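# Replace the clipped sheet on the clipboard with the notebook sheet

## Task

Remove the sheet currently held by the clipboard's clip and set it down somewhere else, not folded. Then take the sheet from the notebook and clip it to the board face up, its top edge pinned beneath the clip, lying flat and square on the board.

## Robot and tools

Robot: two Doosan M1013 arms, left_arm and right_arm, each with a Robotiq 2F-140 gripper whose fingers can fold at a hinge. Calibrated bases in the scene frame: left_arm at (-0.045, +0.615, 0) m, right_arm at (+0.035, -0.449, 0) m, both nearly unrotated about z.

Frame: the scene frame has its origin at table-top height midway between the nominal bases. +x points out over the table, +z up, and left_arm sits on the +y side (arm names do not match image sides). Reported hand positions, quaternions (wxyz), velocities and move targets all use this frame. The gripper's fingers point along its own +z and open and close along its own y. end_effector_position is the point between the closed pads; fingertips stick out about 33 mm past it at gaps up to 40 mm, only 9 mm when fully open.

Row layout (execute_actions and move): one flat list of 18 numbers covering both arms, each in [-1, 1]. Order: left dx, dy, dz, rx, ry, rz, left gripper position, force_limit, speed, then the same nine for the right arm. dx to rz are offsets, not poses: they are measured along the scene axes from that arm's Hand target at the start of the action or move, and the arm rotates about its Hand target's position. Scale: 1.0 = 0.6 m or 180 degrees; rx, ry, rz form one rotation vector. Every row in a list counts from that same start, not from the row before, but a new call counts from the new Hand target, so repeating an offset moves further. All zeros re-request the current Hand target. Gripper numbers are commands, not offsets: resend the previous position, force_limit and speed to leave a gripper unchanged, since 0 is itself a command.

execute_actions(actions, cameras): actions is a list of actions; each action is up to 15 rows, one per 1/30 s step, with the last row held to fill 15 steps. An empty list just reports state and images.

move(target, speed, blend, stop_force, zero, blocking, cameras): straight-line paths toward one 18-number row, or a list of up to 15 rows (all offsets from the same starting Hand targets; give every row the same gripper numbers). speed in m/s, 0.002 to 2, default 0.25 (turns up to twice that in rad/s); blend in m rounds corners in a list; stop_force in N, 10 to 80, ends an arm's path when push against its motion exceeds that. zero resets the force baseline (default true). blocking=false returns early; not allowed with stop_force. Paths ignore obstacles and the other arm, and cap at 10 s. The result adds a 'move:' line: done, off_target, moving, held or fault, plus limits such as paced (pose clipped) or held (steps withheld). Use stop_force only slowly and with small values; fast touches, rotating grippers, or near-singular poses (arm far outstretched, straight wrist, wrist over the first joint axis) make it unreliable. Omit stop_force when backing off a contact. Avoid paths passing near an arm's own base.

wait(seconds 0 to 10): let time run with commands held. stop(): brake a running move. zoom_image(camera, region [x0, y0, x1, y1] pixels, at most 504x504) on cam_high, cam_low, cam_left_wrist or cam_right_wrist, using the latest image. clear_fault(arm): clears a reported torque or force fault. read_manual(section): licence texts only. finished_scene(scene): ends the current scene by its number; irreversible, and the goal must hold with the robot hands off.

Controller: each step the commanded pose is clipped to within 70 mm and 16 degrees of the measured gripper; the reported Hand target is the clipped command. A gripper often stops short; resend the remaining distance as an offset. If an arm is pressing on something, command its target back beyond the gripper.

Gripper: position +1 = fully open (140 mm), about -0.8 pads touch, -1 closes until blocked. force_limit sets squeeze after a slow close (about 14 N at -1, 40 N at 0, 58 N at +1); faster closing grips harder. speed sets finger speed (about 30 mm/s at -1 to 250 at +1). Both start at +1. object_status: 0 moving, 1 blocked opening, 2 blocked closing (a grip), 3 reached target or pads met (a thin sheet may still be held). It updates 0.2 to 1.7 s after contact. position_measured is in counts: 3 open, about 75 = 100 mm, 139 = 60 mm, 200 = 20 mm, 230 pads meet. Grip with the fingertip quarter of the pads; deeper grips may fold the fingers and hold loosely. Fingertips pushed into a surface fold easily unless fully closed. To grip harder, raise force_limit and nudge position (-1 to -0.98); to soften, open and close slowly.

Results also give joint positions, joint torques, external torques and flange force (noisy; 'no reading' near singular poses), and MOTOR HOT or OVER-TEMPERATURE FAULT lines; holding loads, stretching out or pushing at unreachable poses heats motors.

Avoid: torque faults (limits in N m: waist and shoulder 302, elbow 142, wrist joints 40) and force faults (144 N on an arm); targets even slightly beyond firm contact; hits or squeezes between the two arms, including closing a gripper on the other's fingers; dropping or releasing moving items; fast impacts; heavy twist on the gripper; anything falling or left off the table; stops of any kind.

Cameras: cam_high, cam_low, cam_left_wrist, cam_right_wrist, all 896x504, with calibration given; wrist images can lag during motion.

Each tool is called after ">>>" by a JSON object that holds its "op" and its "data", one argument or row to a line.

## Session

>>> {"op": "execute_actions", "data": {
  "actions": []
}}

Scene clock: 0.00 s.
left_arm: end_effector_position=(+0.5652, +0.8933, +0.1654) position_measured=3 object_status=3 end_effector_quat_wxyz=(+0.578, -0.528, -0.621, -0.046) | right_arm: end_effector_position=(+0.4308, -0.0053, +0.2529) position_measured=3 object_status=3 end_effector_quat_wxyz=(+0.585, -0.244, -0.681, -0.366)
Joint positions: left_arm=[0.006 0.7 1.553 0.8 1.875 -0.316] | right_arm=[0.274 0.467 2.002 1.2 1.793 -1.165]
Joint velocities: within noise
Joint torques (N m): no reading
External joint torques (N m): no reading
Flange force (N): no reading
Hand target: left_arm +0.5652, +0.8933, +0.1654; +0.578, -0.528, -0.621, -0.046 | right_arm +0.4308, -0.0053, +0.2529; +0.585, -0.244, -0.681, -0.366
Tool commands: left_gripper/position=+1.0 left_gripper/force_limit=+1.0 left_gripper/speed=+1.0 right_gripper/position=+1.0 right_gripper/force_limit=+1.0 right_gripper/speed=+1.0

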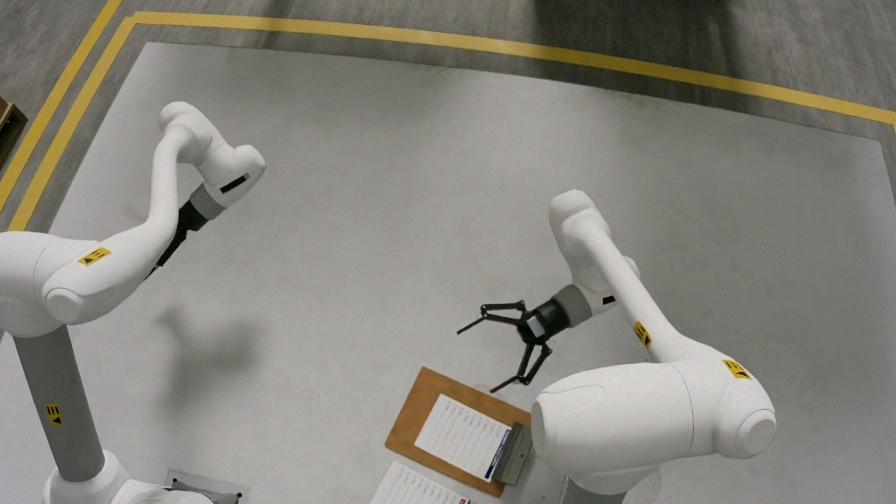

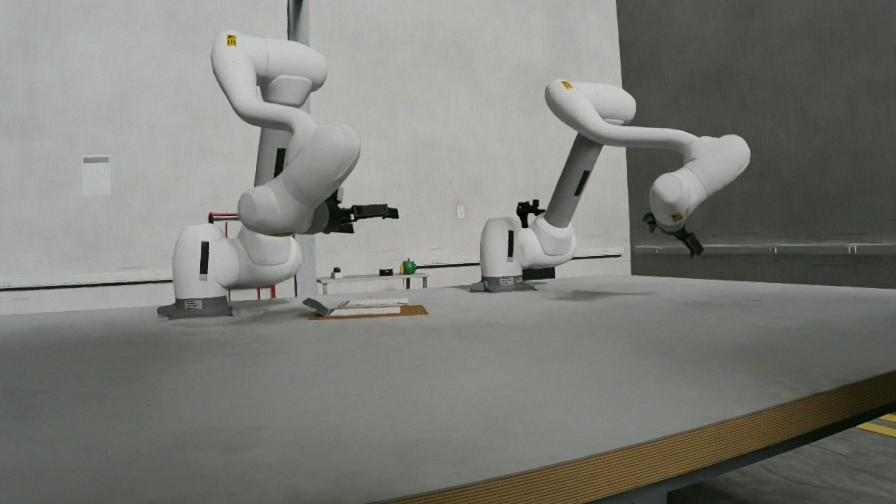

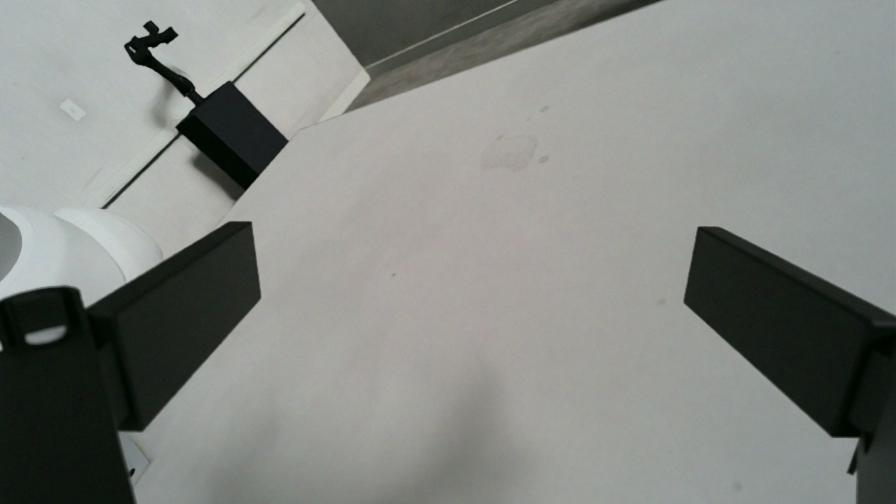

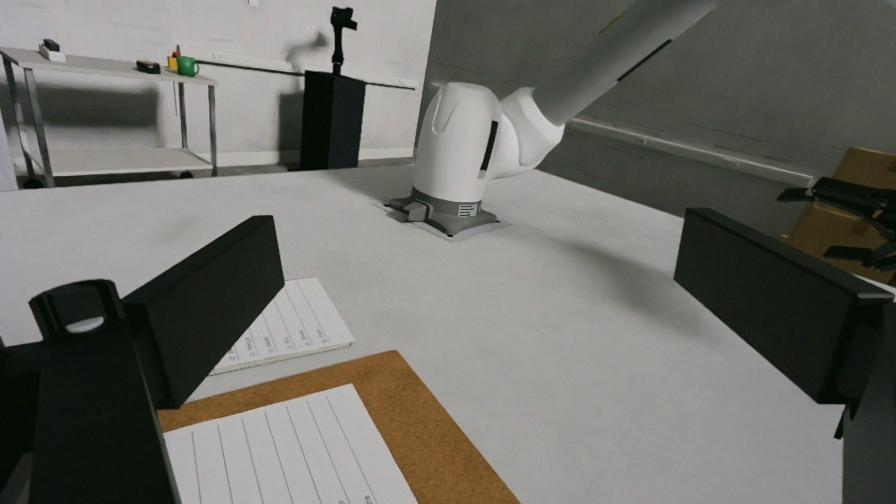

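>>> {"op": "zoom_image", "data": {
  "camera": "cam_high",
  "region": [340, 340, 580, 504]
}}

>>> {"op": "zoom_image", "data": {
  "camera": "cam_low",
  "region": [280, 260, 460, 340]
}}

>>> {"op": "zoom_image", "data": {
  "camera": "cam_right_wrist",
  "region": [80, 200, 560, 504]
}}

Scaled by 2.100 from the camera's 896x504 image, which has a finer 1280x720 frame.

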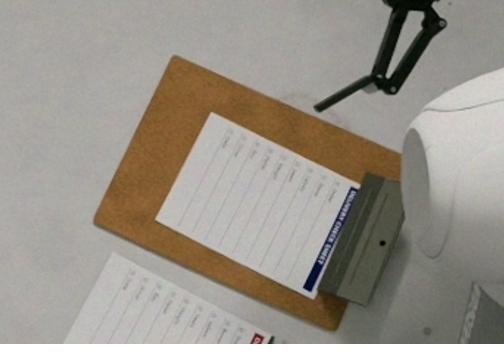

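Scaled by 2.800 from the camera's 896x504 image, which has a finer 1280x720 frame.

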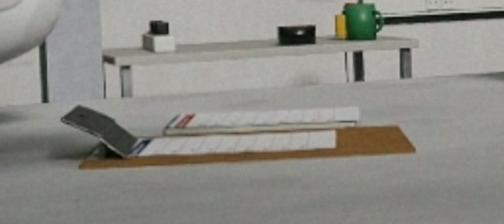

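Scaled by 1.050 from the camera's 896x504 image, which has a finer 1280x720 frame.

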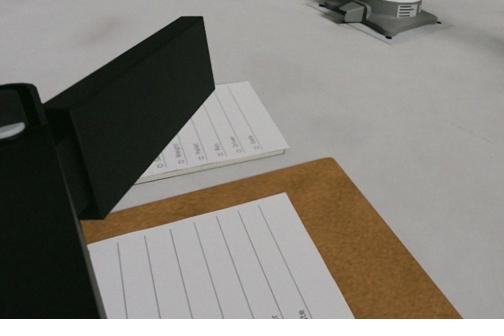

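>>> {"op": "move", "data": {
  "target": [-0.35,-0.58,0.43,-0.093,-0.401,0.306,1,1,1,-0.302,-0.125,0.278,-0.317,-0.370,0.099,1,1,1],
  "speed": 0.3
}}

Scene clock: 5.63 s.
left_arm: end_effector_position=(+0.3552, +0.5453, +0.4234) position_measured=3 object_status=3 end_effector_quat_wxyz=(-0.001, +0.148, +0.989, +0.000) | right_arm: end_effector_position=(+0.2497, -0.0803, +0.4197) position_measured=3 object_status=3 end_effector_quat_wxyz=(+0.000, +0.149, +0.989, +0.000)
Joint positions: left_arm=[-0.277 -0.25 1.816 -0.001 1.578 -1.531] | right_arm=[0.996 -0.217 1.798 0 1.561 -0.308]
Joint velocities: within noise
Joint torques (N m): left_arm=[-1.39 -16 -43.78 4.22 0.3 -0.15] | right_arm=[-2.14 -22.89 -40.52 4.39 0.13 -0.17]
External joint torques (N m): left_arm=[1.51 -0.45 1.49 0.14 -0.26 0.15] | right_arm=[2.13 2.95 -2.04 0.03 -0.12 0.17]
Flange force (N): left_arm=[2.6 3.8 3.1] | right_arm=[3.5 9.0 -3.4]
Hand target: left_arm +0.3552, +0.5453, +0.4234; -0.001, +0.148, +0.989, +0.000 | right_arm +0.2496, -0.0803, +0.4197; +0.000, +0.149, +0.989, +0.000
Off the commanded pose: left_arm 0.000 m, 0 deg | right_arm 0.000 m, 0 deg.
move: done
camera_calibration:
cam_left_wrist: T_world_to_cam=[[0.294874, 0.95553, 0.00354439, -0.616529], [0.906711, -0.280975, 0.314528, -0.293323], [0.301537, -0.0895325, -0.949241, 0.483309], [0, 0, 0, 1]] pos_world=[0.302022, 0.549967, 0.55322]
cam_right_wrist: T_world_to_cam=[[0.321798, 0.946785, -0.00660983, 0.0078968], [0.881649, -0.2971, 0.366642, -0.39774], [0.345167, -0.123812, -0.930339, 0.433718], [0, 0, 0, 1]] pos_world=[0.19842, -0.0719454, 0.549385]

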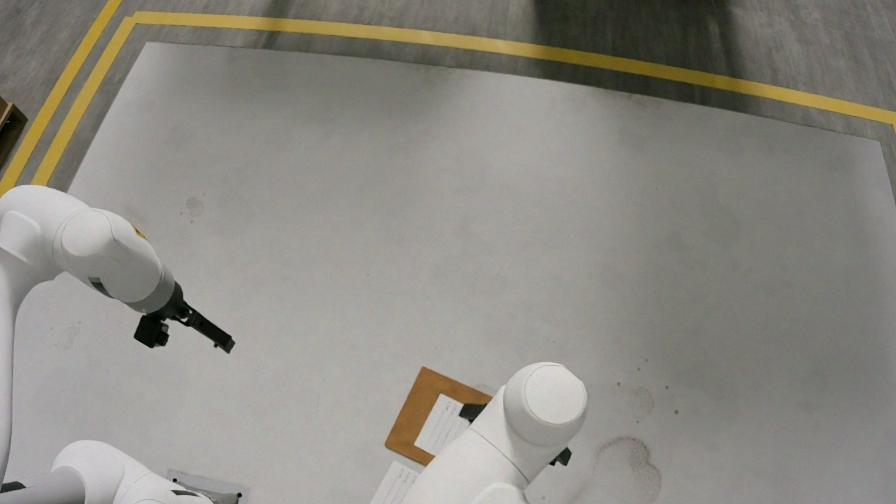

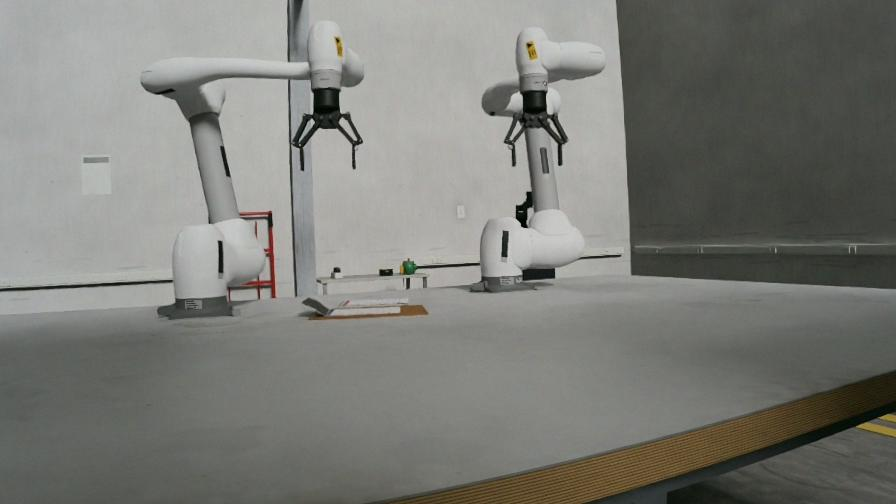

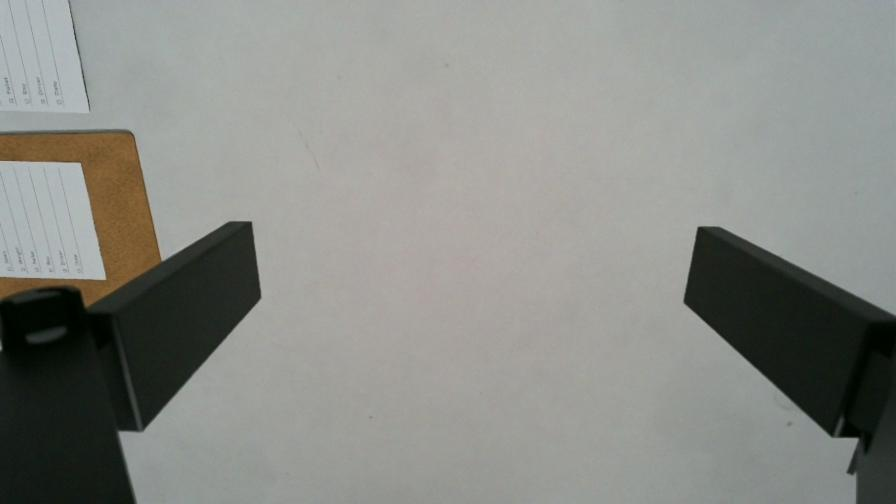

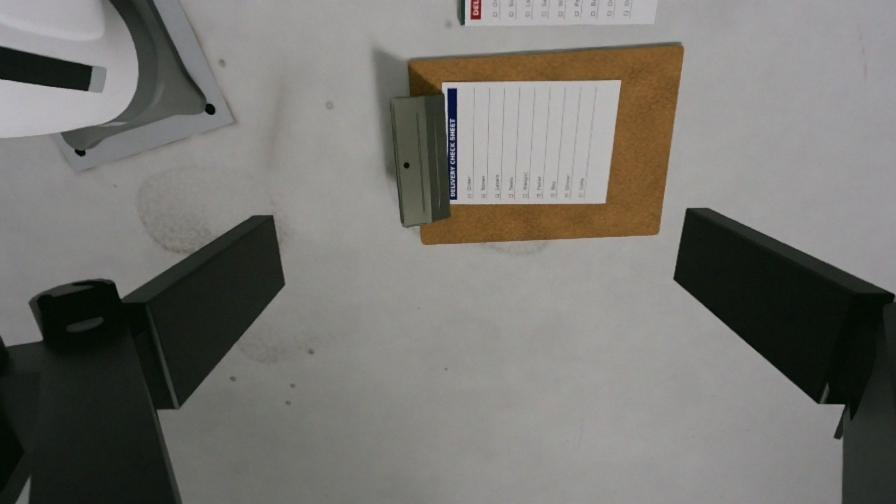

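>>> {"op": "zoom_image", "data": {
  "camera": "cam_right_wrist",
  "region": [370, 0, 710, 260]
}}

>>> {"op": "zoom_image", "data": {
  "camera": "cam_low",
  "region": [295, 285, 440, 335]
}}

>>> {"op": "zoom_image", "data": {
  "camera": "cam_right_wrist",
  "region": [370, 70, 470, 250]
}}

Scaled by 1.482 from the camera's 896x504 image, which has a finer 1280x720 frame.

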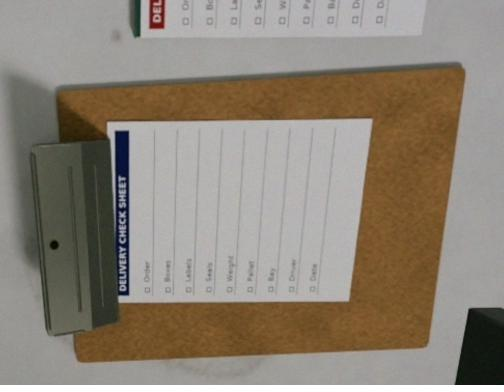

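Scaled by 3.476 from the camera's 896x504 image, which has a finer 1280x720 frame.

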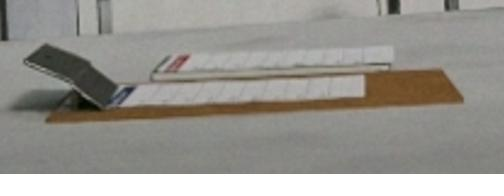

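Scaled by 2.800 from the camera's 896x504 image, which has a finer 1280x720 frame.

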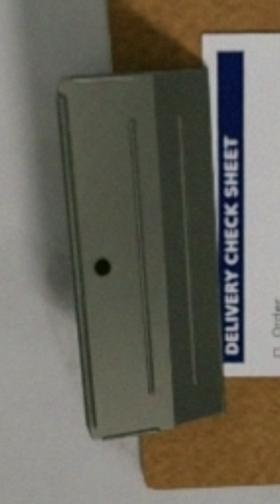

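>>> {"op": "move", "data": {
  "target": [-0.25,-0.65,0.0,0,0,0,1,1,1,0.35,-0.35,0,0,0,0,1,1,1],
  "speed": 0.3
}}

>>> {"op": "zoom_image", "data": {
  "camera": "cam_left_wrist",
  "region": [200, 0, 704, 280]
}}

Scene clock: 8.50 s.
left_arm: end_effector_position=(+0.2052, +0.1554, +0.4234) position_measured=3 object_status=3 end_effector_quat_wxyz=(-0.001, +0.148, +0.989, +0.000) | right_arm: end_effector_position=(+0.4596, -0.2903, +0.4197) position_measured=3 object_status=3 end_effector_quat_wxyz=(+0.000, +0.149, +0.989, +0.000)
Joint positions: left_arm=[-1.157 -0.059 1.657 -0.003 1.544 -2.411] | right_arm=[0.315 -0.174 1.764 0 1.551 -0.989]
Joint velocities: within noise
Joint torques (N m): left_arm=[-0.58 -35.06 -44.67 4.15 0.37 0.18] | right_arm=[-2.08 -27.02 -40.51 4.41 0.23 -0.35]
External joint torques (N m): left_arm=[0.79 -1.11 2.5 0.15 -0.34 -0.18] | right_arm=[2.18 2.56 -2.03 -0.01 -0.2 0.35]
Flange force (N): left_arm=[3.1 4.7 4.9] | right_arm=[-2.5 9.0 -3.2]
Hand target: left_arm +0.2052, +0.1553, +0.4234; -0.001, +0.148, +0.989, +0.000 | right_arm +0.4596, -0.2903, +0.4197; +0.000, +0.149, +0.989, +0.000
Off the commanded pose: left_arm 0.000 m, 0 deg | right_arm 0.000 m, 0 deg.
move: done
camera_calibration:
cam_left_wrist: T_world_to_cam=[[0.294778, 0.955559, 0.00354129, -0.199726], [0.906712, -0.280876, 0.314615, -0.266933], [0.301627, -0.0895306, -0.949213, 0.4936], [0, 0, 0, 1]] pos_world=[0.152023, 0.160067, 0.55322]
cam_right_wrist: T_world_to_cam=[[0.321736, 0.946806, -0.0067017, 0.139258], [0.881639, -0.296996, 0.366751, -0.645216], [0.345252, -0.123906, -0.930295, 0.335182], [0, 0, 0, 1]] pos_world=[0.408321, -0.281946, 0.549385]

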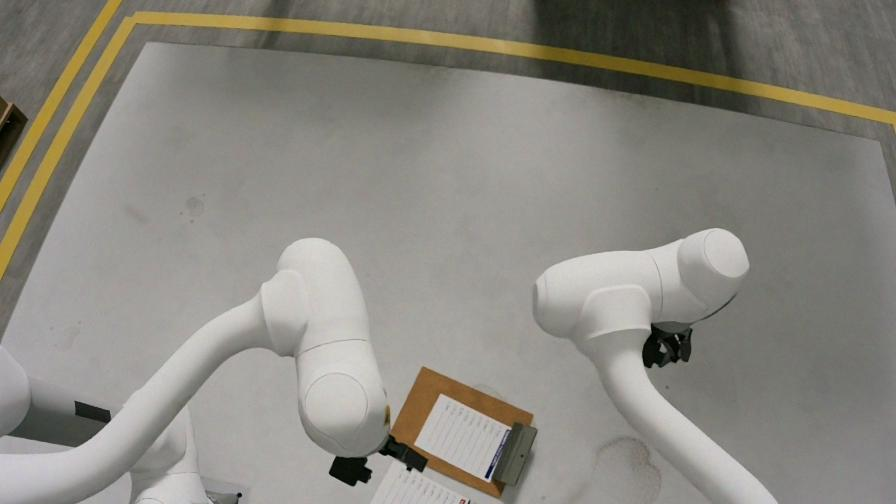

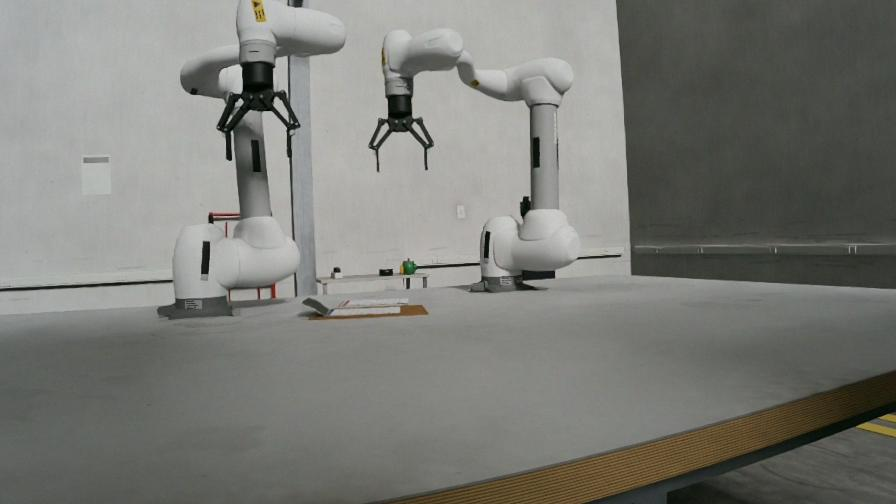

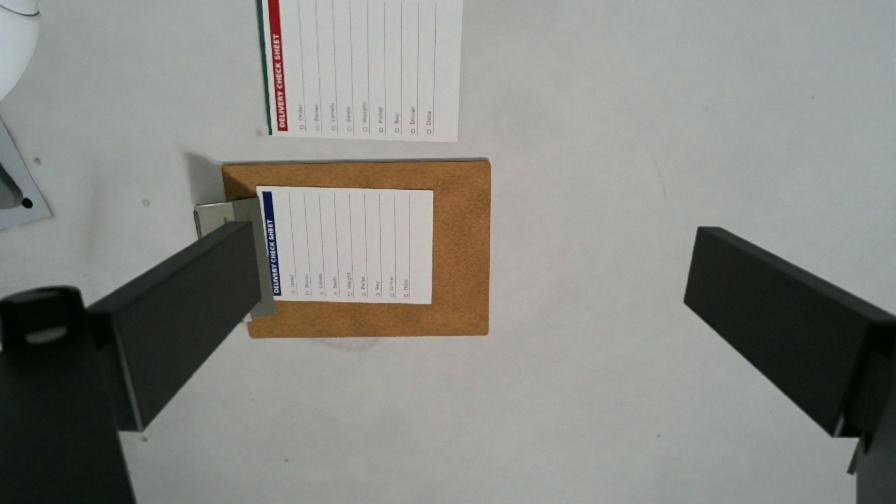

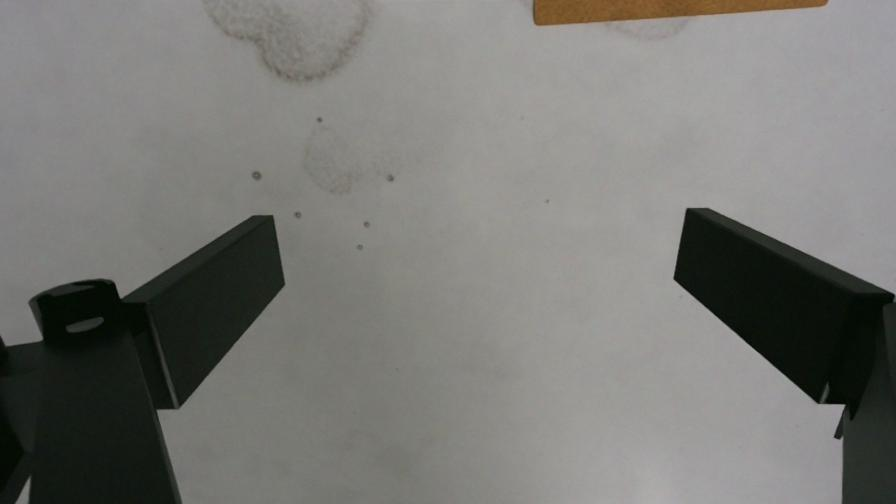

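Scaled by 1.000.

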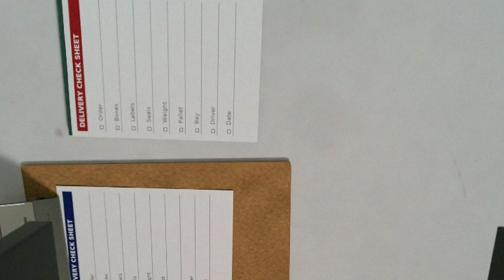

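>>> {"op": "move", "data": {
  "target": [0.025,0.275,-0.40,-0.2325,0.4276,0.414,1,1,1,0,0,0,0,0,0,1,1,1],
  "speed": 0.4
}}

>>> {"op": "zoom_image", "data": {
  "camera": "cam_left_wrist",
  "region": [200, 100, 704, 380]
}}

Scene clock: 12.50 s.
left_arm: end_effector_position=(+0.2202, +0.3203, +0.1834) position_measured=3 object_status=3 end_effector_quat_wxyz=(-0.513, -0.461, +0.611, -0.388) | right_arm: end_effector_position=(+0.4596, -0.2903, +0.4197) position_measured=3 object_status=3 end_effector_quat_wxyz=(+0.000, +0.149, +0.989, +0.000)
Joint positions: left_arm=[-0.061 0.226 2.522 -1.287 1.501 -1.953] | right_arm=[0.315 -0.174 1.764 0 1.551 -0.989]
Joint velocities: within noise
Joint torques (N m): left_arm=[0.21 -36.5 -12.41 -1.11 2.71 -0.41] | right_arm=[-1.71 -26.77 -40.71 4.47 0.22 -0.26]
External joint torques (N m): left_arm=[-0.28 1.22 0.62 0.57 -0.2 0.41] | right_arm=[1.44 2.62 -1.84 -0.08 -0.19 0.26]
Flange force (N): left_arm=[-4.7 0.2 0.2] | right_arm=[-3.3 7.3 -2.8]
Hand target: left_arm +0.2202, +0.3203, +0.1834; -0.513, -0.461, +0.611, -0.388 | right_arm +0.4596, -0.2903, +0.4197; +0.000, +0.149, +0.989, +0.000
Off the commanded pose: left_arm 0.000 m, 0 deg | right_arm 0.000 m, 0 deg.
move: done
camera_calibration:
cam_left_wrist: T_world_to_cam=[[-0.960233, 0.279187, -0.00275099, 0.133292], [0.135074, 0.455901, -0.879721, -0.00576639], [-0.244353, -0.845108, -0.475482, 0.551394], [0, 0, 0, 1]] pos_world=[0.263504, 0.431403, 0.257472]
cam_right_wrist: T_world_to_cam=[[0.321736, 0.946806, -0.0067017, 0.139226], [0.881639, -0.296996, 0.366751, -0.645304], [0.345252, -0.123906, -0.930295, 0.335148], [0, 0, 0, 1]] pos_world=[0.408421, -0.281946, 0.549385]

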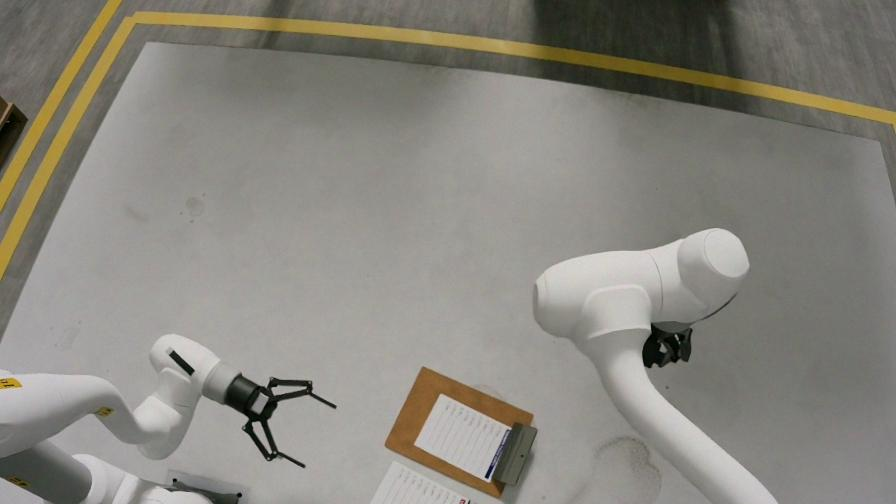

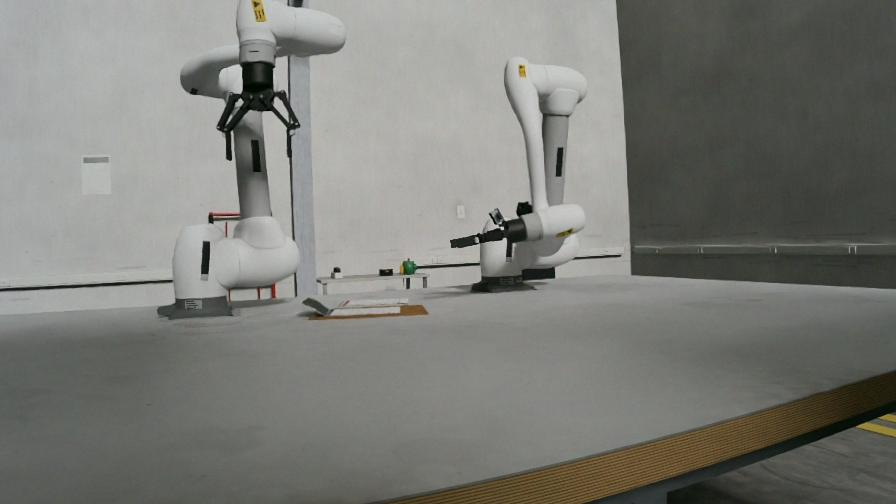

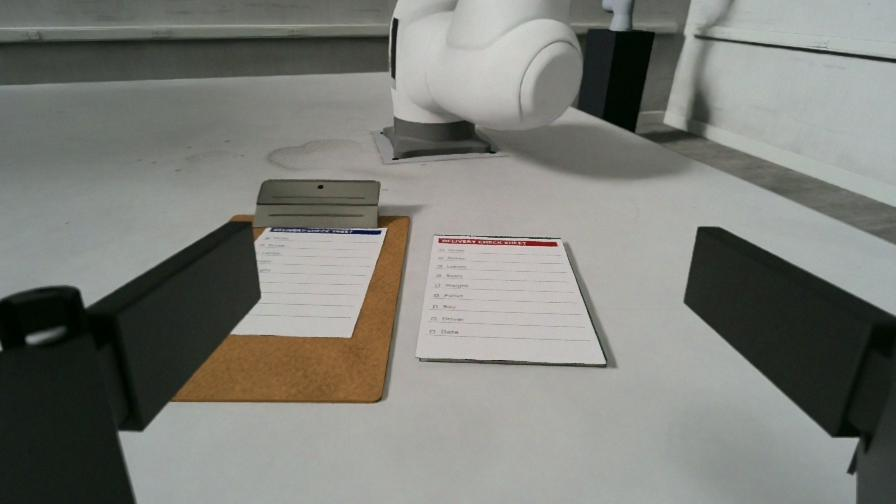

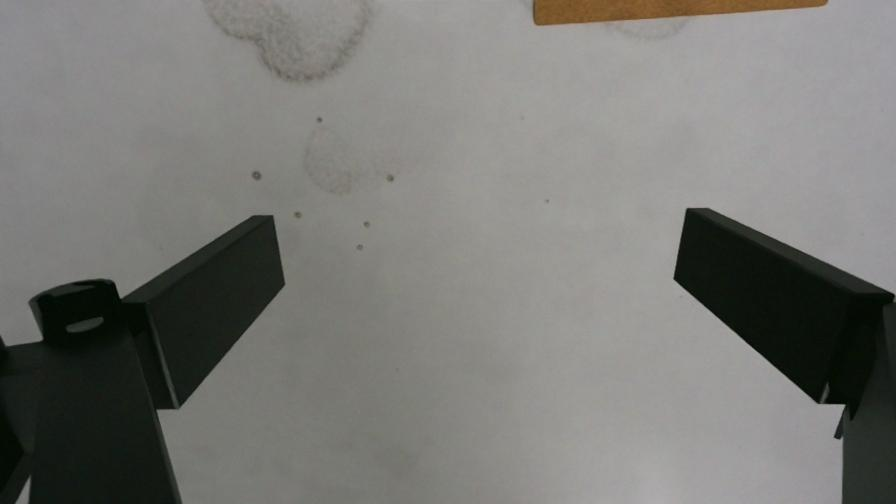

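Scaled by 1.000.

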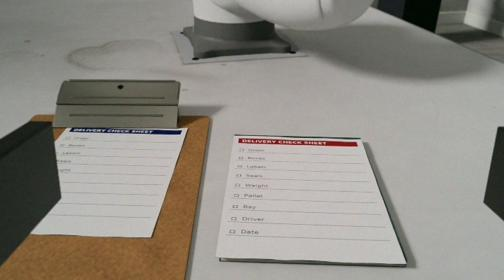

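>>> {"op": "zoom_image", "data": {
  "camera": "cam_left_wrist",
  "region": [400, 220, 640, 390]
}}

>>> {"op": "zoom_image", "data": {
  "camera": "cam_left_wrist",
  "region": [400, 330, 620, 380]
}}

>>> {"op": "zoom_image", "data": {
  "camera": "cam_left_wrist",
  "region": [220, 160, 440, 300]
}}

Scaled by 2.100 from the camera's 896x504 image, which has a finer 1280x720 frame.

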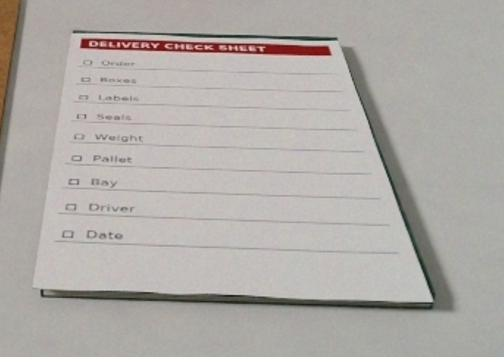

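Scaled by 2.291 from the camera's 896x504 image, which has a finer 1280x720 frame.

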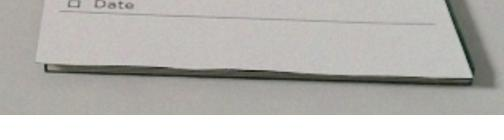

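Scaled by 2.291 from the camera's 896x504 image, which has a finer 1280x720 frame.

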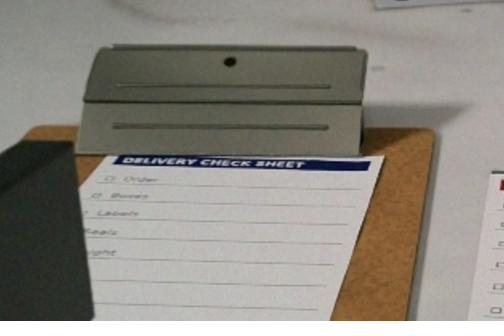

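>>> {"op": "move", "data": {
  "target": [
    [0.13,-0.117,0.2,0.2325,-0.4276,-0.414,-1,-1,0,-0.333,0.22,-0.45,0.0441,-0.0816,0.5032,-1,-1,0],
    [0.172,-0.453,0.03,-0.194,-0.680,-0.706,-1,-1,0,-0.333,0.22,-0.45,0.0441,-0.0816,0.5032,-1,-1,0]
  ],
  "speed": 0.4
}}

Scene clock: 20.50 s.
left_arm: end_effector_position=(+0.3234, +0.0485, +0.2014) position_measured=233 object_status=3 end_effector_quat_wxyz=(+0.052, +0.795, +0.601, -0.070) | right_arm: end_effector_position=(+0.2598, -0.1583, +0.1497) position_measured=233 object_status=3 end_effector_quat_wxyz=(+0.104, -0.597, +0.792, +0.078)
Joint positions: left_arm=[-1 0.21 1.785 -0.155 1.04 -0.632] | right_arm=[0.717 -0.335 2.404 0.195 0.865 -2.289]
Joint velocities: within noise
Joint torques (N m): left_arm=[-0.56 -59.94 -39.83 3.27 0.02 -0.19] | right_arm=[-1.95 -6.22 -36.93 4.08 -0.33 -0.3]
External joint torques (N m): left_arm=[0.27 -0.06 1.35 0.31 -0.28 0.19] | right_arm=[1.98 2.43 -1.47 0.04 -0.19 0.3]
Flange force (N): left_arm=[2.4 -1.8 1.6] | right_arm=[-10.3 3.4 3.8]
Hand target: left_arm +0.3234, +0.0485, +0.2014; +0.052, +0.795, +0.600, -0.070 | right_arm +0.2598, -0.1583, +0.1497; +0.104, -0.597, +0.792, +0.078
Off the commanded pose: left_arm 0.000 m, 0 deg | right_arm 0.000 m, 0 deg.
move: done
camera_calibration:
cam_left_wrist: T_world_to_cam=[[0.961386, -0.275183, 0.00332101, -0.287365], [-0.243422, -0.84467, 0.476737, 0.0322728], [-0.128385, -0.459137, -0.87904, 0.380502], [0, 0, 0, 1]] pos_world=[0.332975, 0.122884, 0.320045]
cam_right_wrist: T_world_to_cam=[[-0.952825, 0.303518, 0.000680334, 0.304926], [0.24435, 0.765747, 0.594916, -0.0311779], [0.180047, 0.567017, -0.803787, 0.302703], [0, 0, 0, 1]] pos_world=[0.243659, -0.240315, 0.26165]

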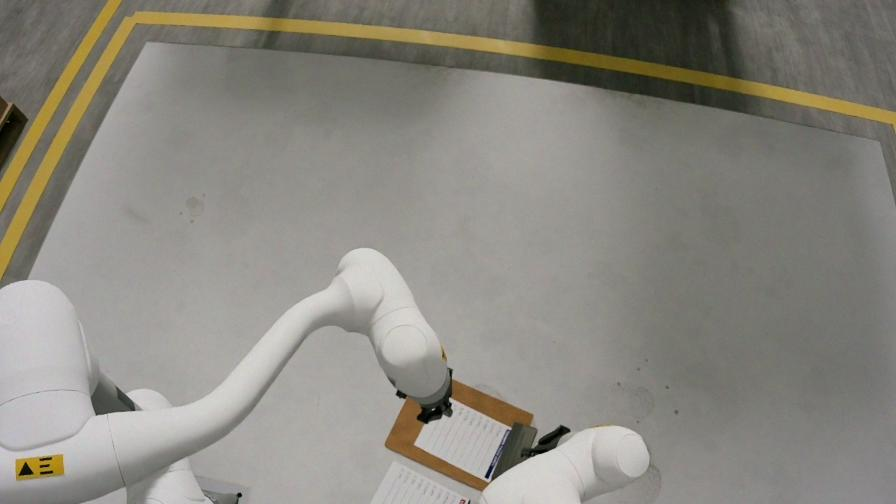

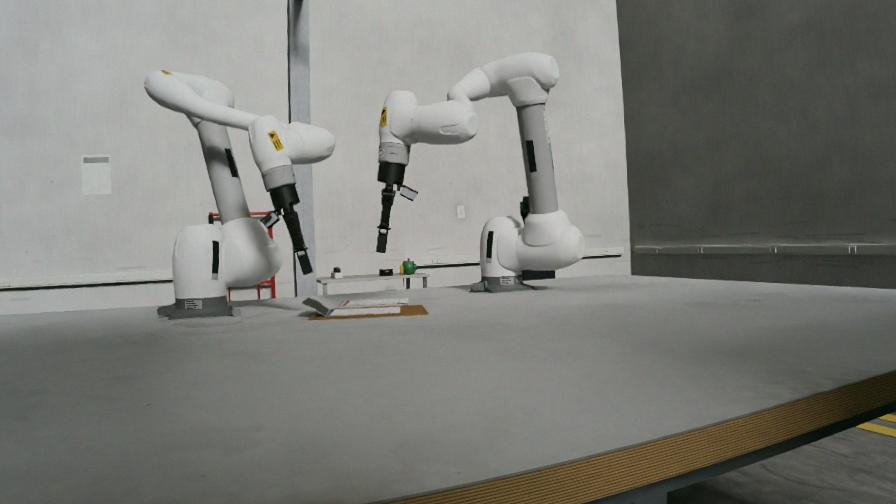

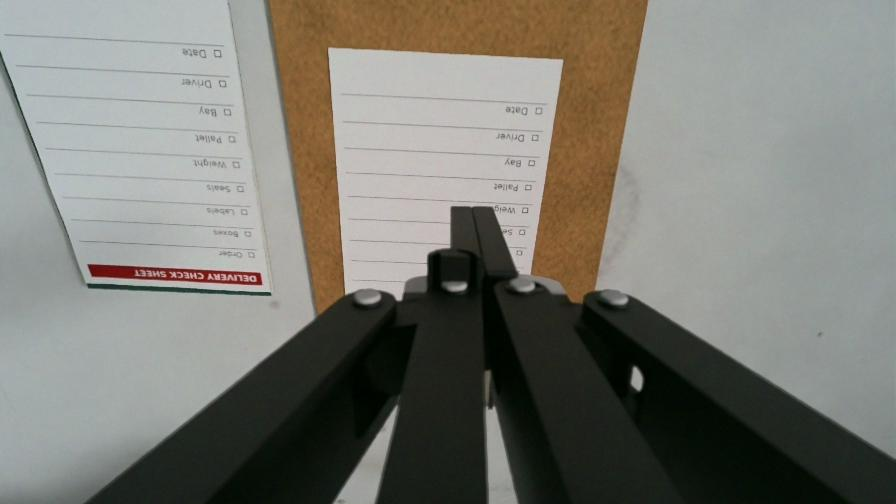

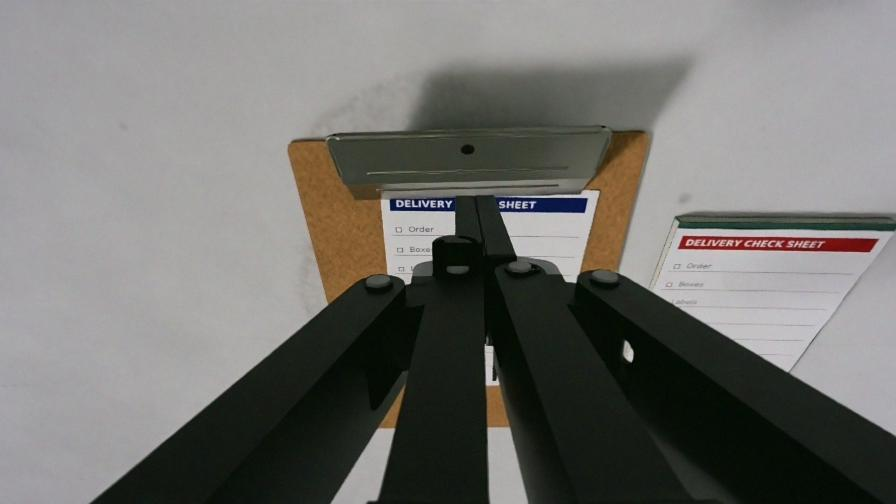

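>>> {"op": "move", "data": {
  "target": [0,0,0,0,0,0,-1,-1,0,0.0078,0.0273,-0.083,0,0,0,-1,-1,0],
  "speed": 0.15,
  "cameras": []
}}

>>> {"op": "move", "data": {
  "target": [0,0,0,0,0,0,-1,-1,0,0,0,-0.04,0,0,0,-1,-1,0],
  "speed": 0.012,
  "stop_force": 12
}}

Scene clock: 22.10 s.
left_arm: end_effector_position=(+0.3234, +0.0485, +0.2014) position_measured=233 object_status=3 end_effector_quat_wxyz=(+0.052, +0.795, +0.600, -0.070) | right_arm: end_effector_position=(+0.2645, -0.1420, +0.0999) position_measured=233 object_status=3 end_effector_quat_wxyz=(+0.104, -0.597, +0.792, +0.078)
Joint positions: left_arm=[-1 0.21 1.785 -0.156 1.04 -0.632] | right_arm=[0.749 -0.238 2.449 0.214 0.721 -2.292]
Joint velocities: within noise
Joint torques (N m): left_arm=[-0.13 -60.6 -40.1 3.28 0.08 -0.37] | right_arm=[-2.62 -14.37 -33.76 3.78 -0.22 -0.2]
External joint torques (N m): left_arm=[0.22 0.32 1.59 0.32 -0.34 0.37] | right_arm=[2.54 3.85 -1.55 -0.05 -0.3 0.2]
Flange force (N): left_arm=[2.7 -1.6 2.2] | right_arm=[-12.5 3.4 8.0]
Hand target: left_arm +0.3234, +0.0485, +0.2014; +0.052, +0.795, +0.600, -0.070 | right_arm +0.2645, -0.1420, +0.0999; +0.104, -0.597, +0.792, +0.078
Off the commanded pose: left_arm 0.000 m, 0 deg | right_arm 0.000 m, 0 deg.
move: done
No camera images: "cameras" was empty.

Scene clock: 24.93 s.
left_arm: end_effector_position=(+0.3234, +0.0485, +0.2014) position_measured=233 object_status=3 end_effector_quat_wxyz=(+0.052, +0.795, +0.600, -0.070) | right_arm: end_effector_position=(+0.2645, -0.1420, +0.0759) position_measured=233 object_status=3 end_effector_quat_wxyz=(+0.104, -0.597, +0.792, +0.078)
Joint positions: left_arm=[-1 0.21 1.785 -0.156 1.04 -0.632] | right_arm=[0.749 -0.199 2.477 0.232 0.655 -2.316]
Joint velocities: within noise
Joint torques (N m): left_arm=[0.07 -60.11 -39.76 3.33 -0.01 -0.35] | right_arm=[-1.93 -15.62 -32.2 3.53 -0.32 -0.28]
External joint torques (N m): left_arm=[0.29 -0.54 1.13 0.29 -0.26 0.35] | right_arm=[1.84 2.92 -1.43 -0.01 -0.19 0.28]
Flange force (N): left_arm=[2.7 -1.9 0.9] | right_arm=[-9.8 2.6 6.3]
Hand target: left_arm +0.3234, +0.0485, +0.2014; +0.052, +0.795, +0.600, -0.070 | right_arm +0.2645, -0.1420, +0.0759; +0.104, -0.597, +0.792, +0.078
Off the commanded pose: left_arm 0.000 m, 0 deg | right_arm 0.000 m, 0 deg.
move: done
camera_calibration:
cam_left_wrist: T_world_to_cam=[[0.961373, -0.275228, 0.00323692, -0.287424], [-0.24342, -0.844659, 0.476759, 0.0322881], [-0.128483, -0.459131, -0.879028, 0.380543], [0, 0, 0, 1]] pos_world=[0.333075, 0.122885, 0.320045]
cam_right_wrist: T_world_to_cam=[[-0.952825, 0.303518, 0.000680334, 0.304477], [0.24435, 0.765747, 0.594916, -0.0009798], [0.180047, 0.567017, -0.803787, 0.233239], [0, 0, 0, 1]] pos_world=[0.248359, -0.223915, 0.18785]

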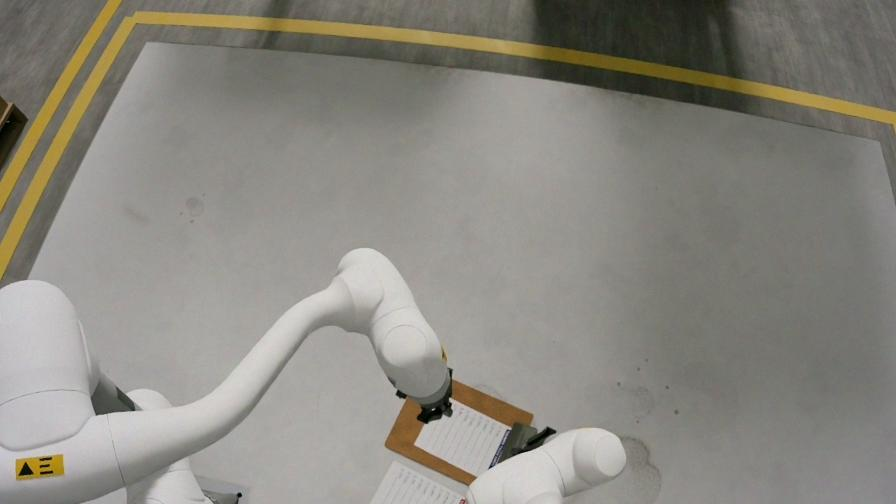

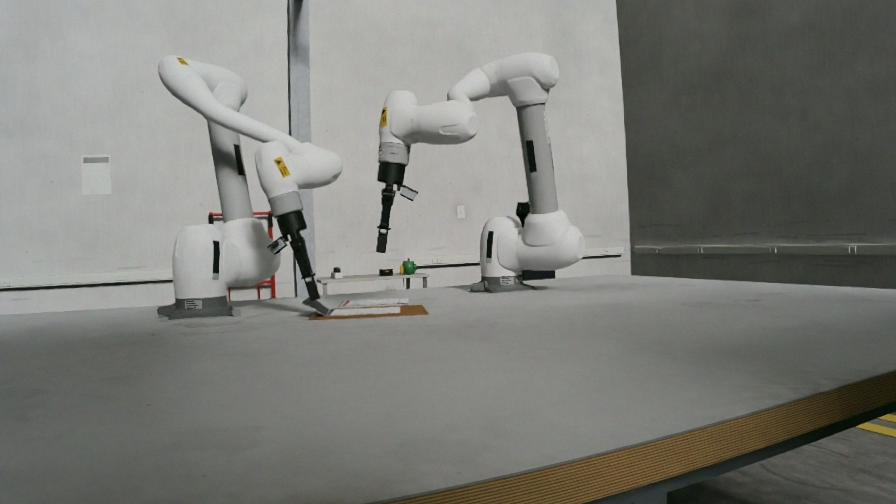

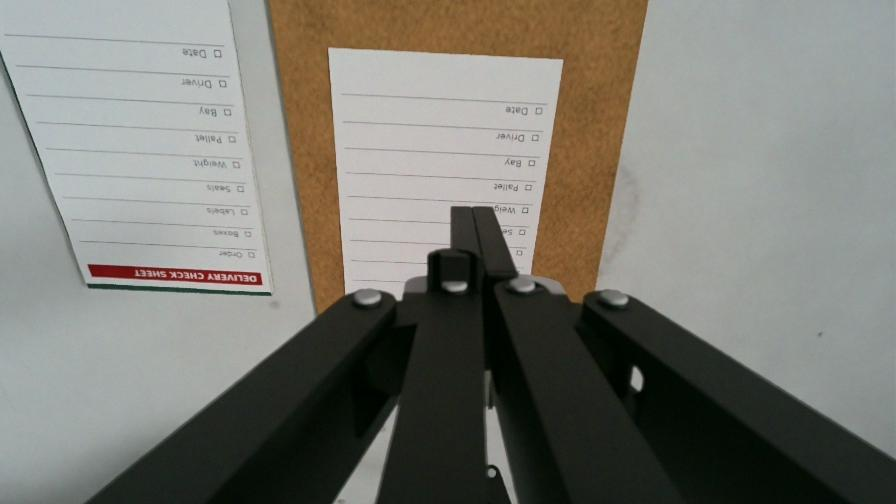

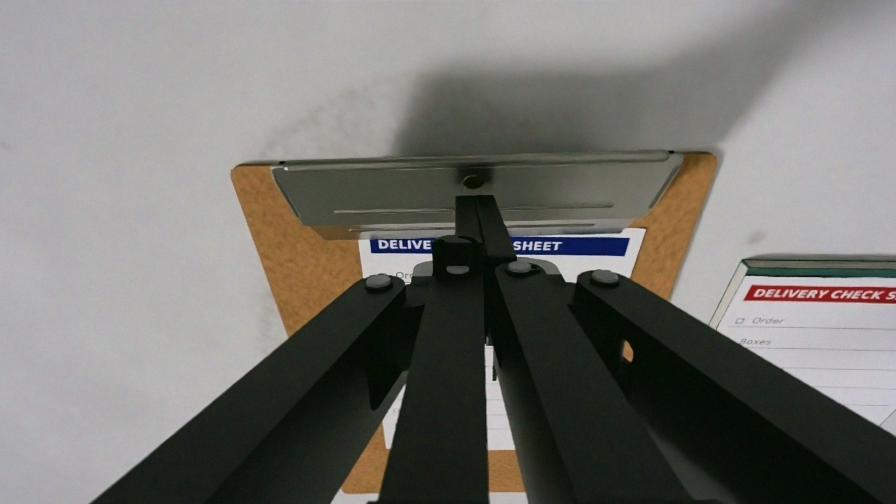

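>>> {"op": "zoom_image", "data": {
  "camera": "cam_right_wrist",
  "region": [260, 130, 700, 280]
}}

>>> {"op": "move", "data": {
  "target": [0,0,0,0,0,0,-1,-1,0,0,0,-0.01,0,0,0,-1,-1,0],
  "speed": 0.01,
  "stop_force": 15,
  "cameras": ["cam_right_wrist"]
}}

>>> {"op": "zoom_image", "data": {
  "camera": "cam_right_wrist",
  "region": [260, 130, 700, 280]
}}

Scaled by 1.145 from the camera's 896x504 image, which has a finer 1280x720 frame.

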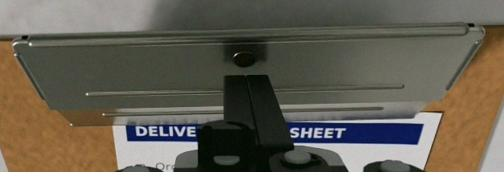

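Scene clock: 26.13 s.
left_arm: end_effector_position=(+0.3234, +0.0485, +0.2014) position_measured=233 object_status=3 end_effector_quat_wxyz=(+0.052, +0.795, +0.600, -0.070) | right_arm: end_effector_position=(+0.2647, -0.1418, +0.0721) position_measured=233 object_status=3 end_effector_quat_wxyz=(+0.105, -0.597, +0.792, +0.078)
Joint positions: left_arm=[-1 0.21 1.785 -0.156 1.04 -0.632] | right_arm=[0.749 -0.193 2.481 0.236 0.644 -2.32]
Joint velocities: within noise
Joint torques (N m): left_arm=[-0.05 -60.25 -39.81 3.34 -0.02 -0.32] | right_arm=[-3.06 -7.48 -21.44 2.36 0.83 -0.27]
External joint torques (N m): left_arm=[0.51 -0.35 1.26 0.28 -0.25 0.32] | right_arm=[3 -5.64 -11.83 1.11 -1.33 0.27]
Flange force (N): left_arm=[3.0 -1.6 1.1] | right_arm=[-16.1 6.0 -15.1]
Hand target: left_arm +0.3234, +0.0485, +0.2014; +0.052, +0.795, +0.600, -0.070 | right_arm +0.2646, -0.1418, +0.0721; +0.105, -0.597, +0.792, +0.078 (not the last commanded pose)
Off the commanded pose: left_arm 0.000 m, 0 deg | right_arm 0.002 m, 0 deg.
move: contact (right_arm)
camera_calibration:
cam_right_wrist: T_world_to_cam=[[-0.952794, 0.303617, 0.000477659, 0.304597], [0.244242, 0.765529, 0.595241, 0.0010966], [0.18036, 0.567259, -0.803547, 0.230041], [0, 0, 0, 1]] pos_world=[0.24846, -0.223813, 0.184051]
Images, in order (width x height): cam_right_wrist 896x504.

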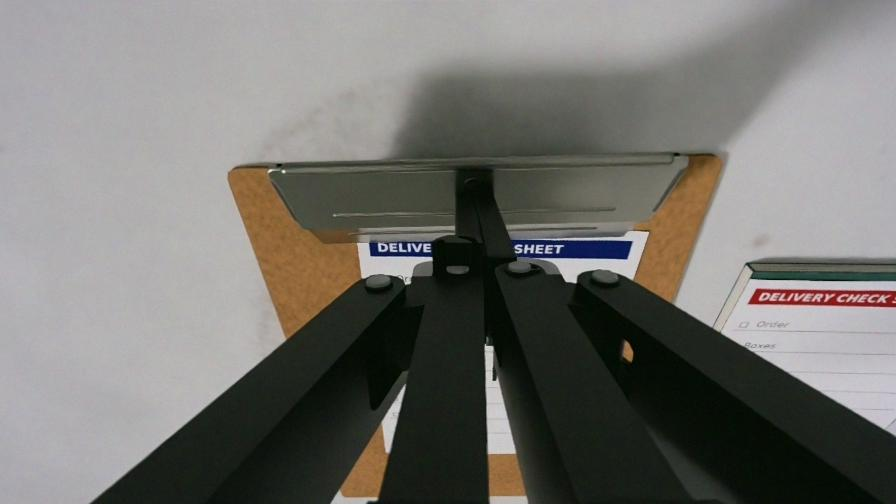

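Scaled by 1.145 from the camera's 896x504 image, which has a finer 1280x720 frame.

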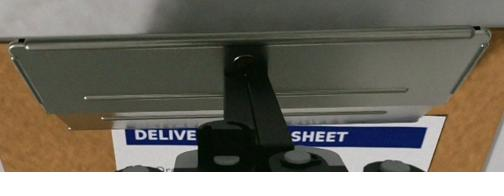

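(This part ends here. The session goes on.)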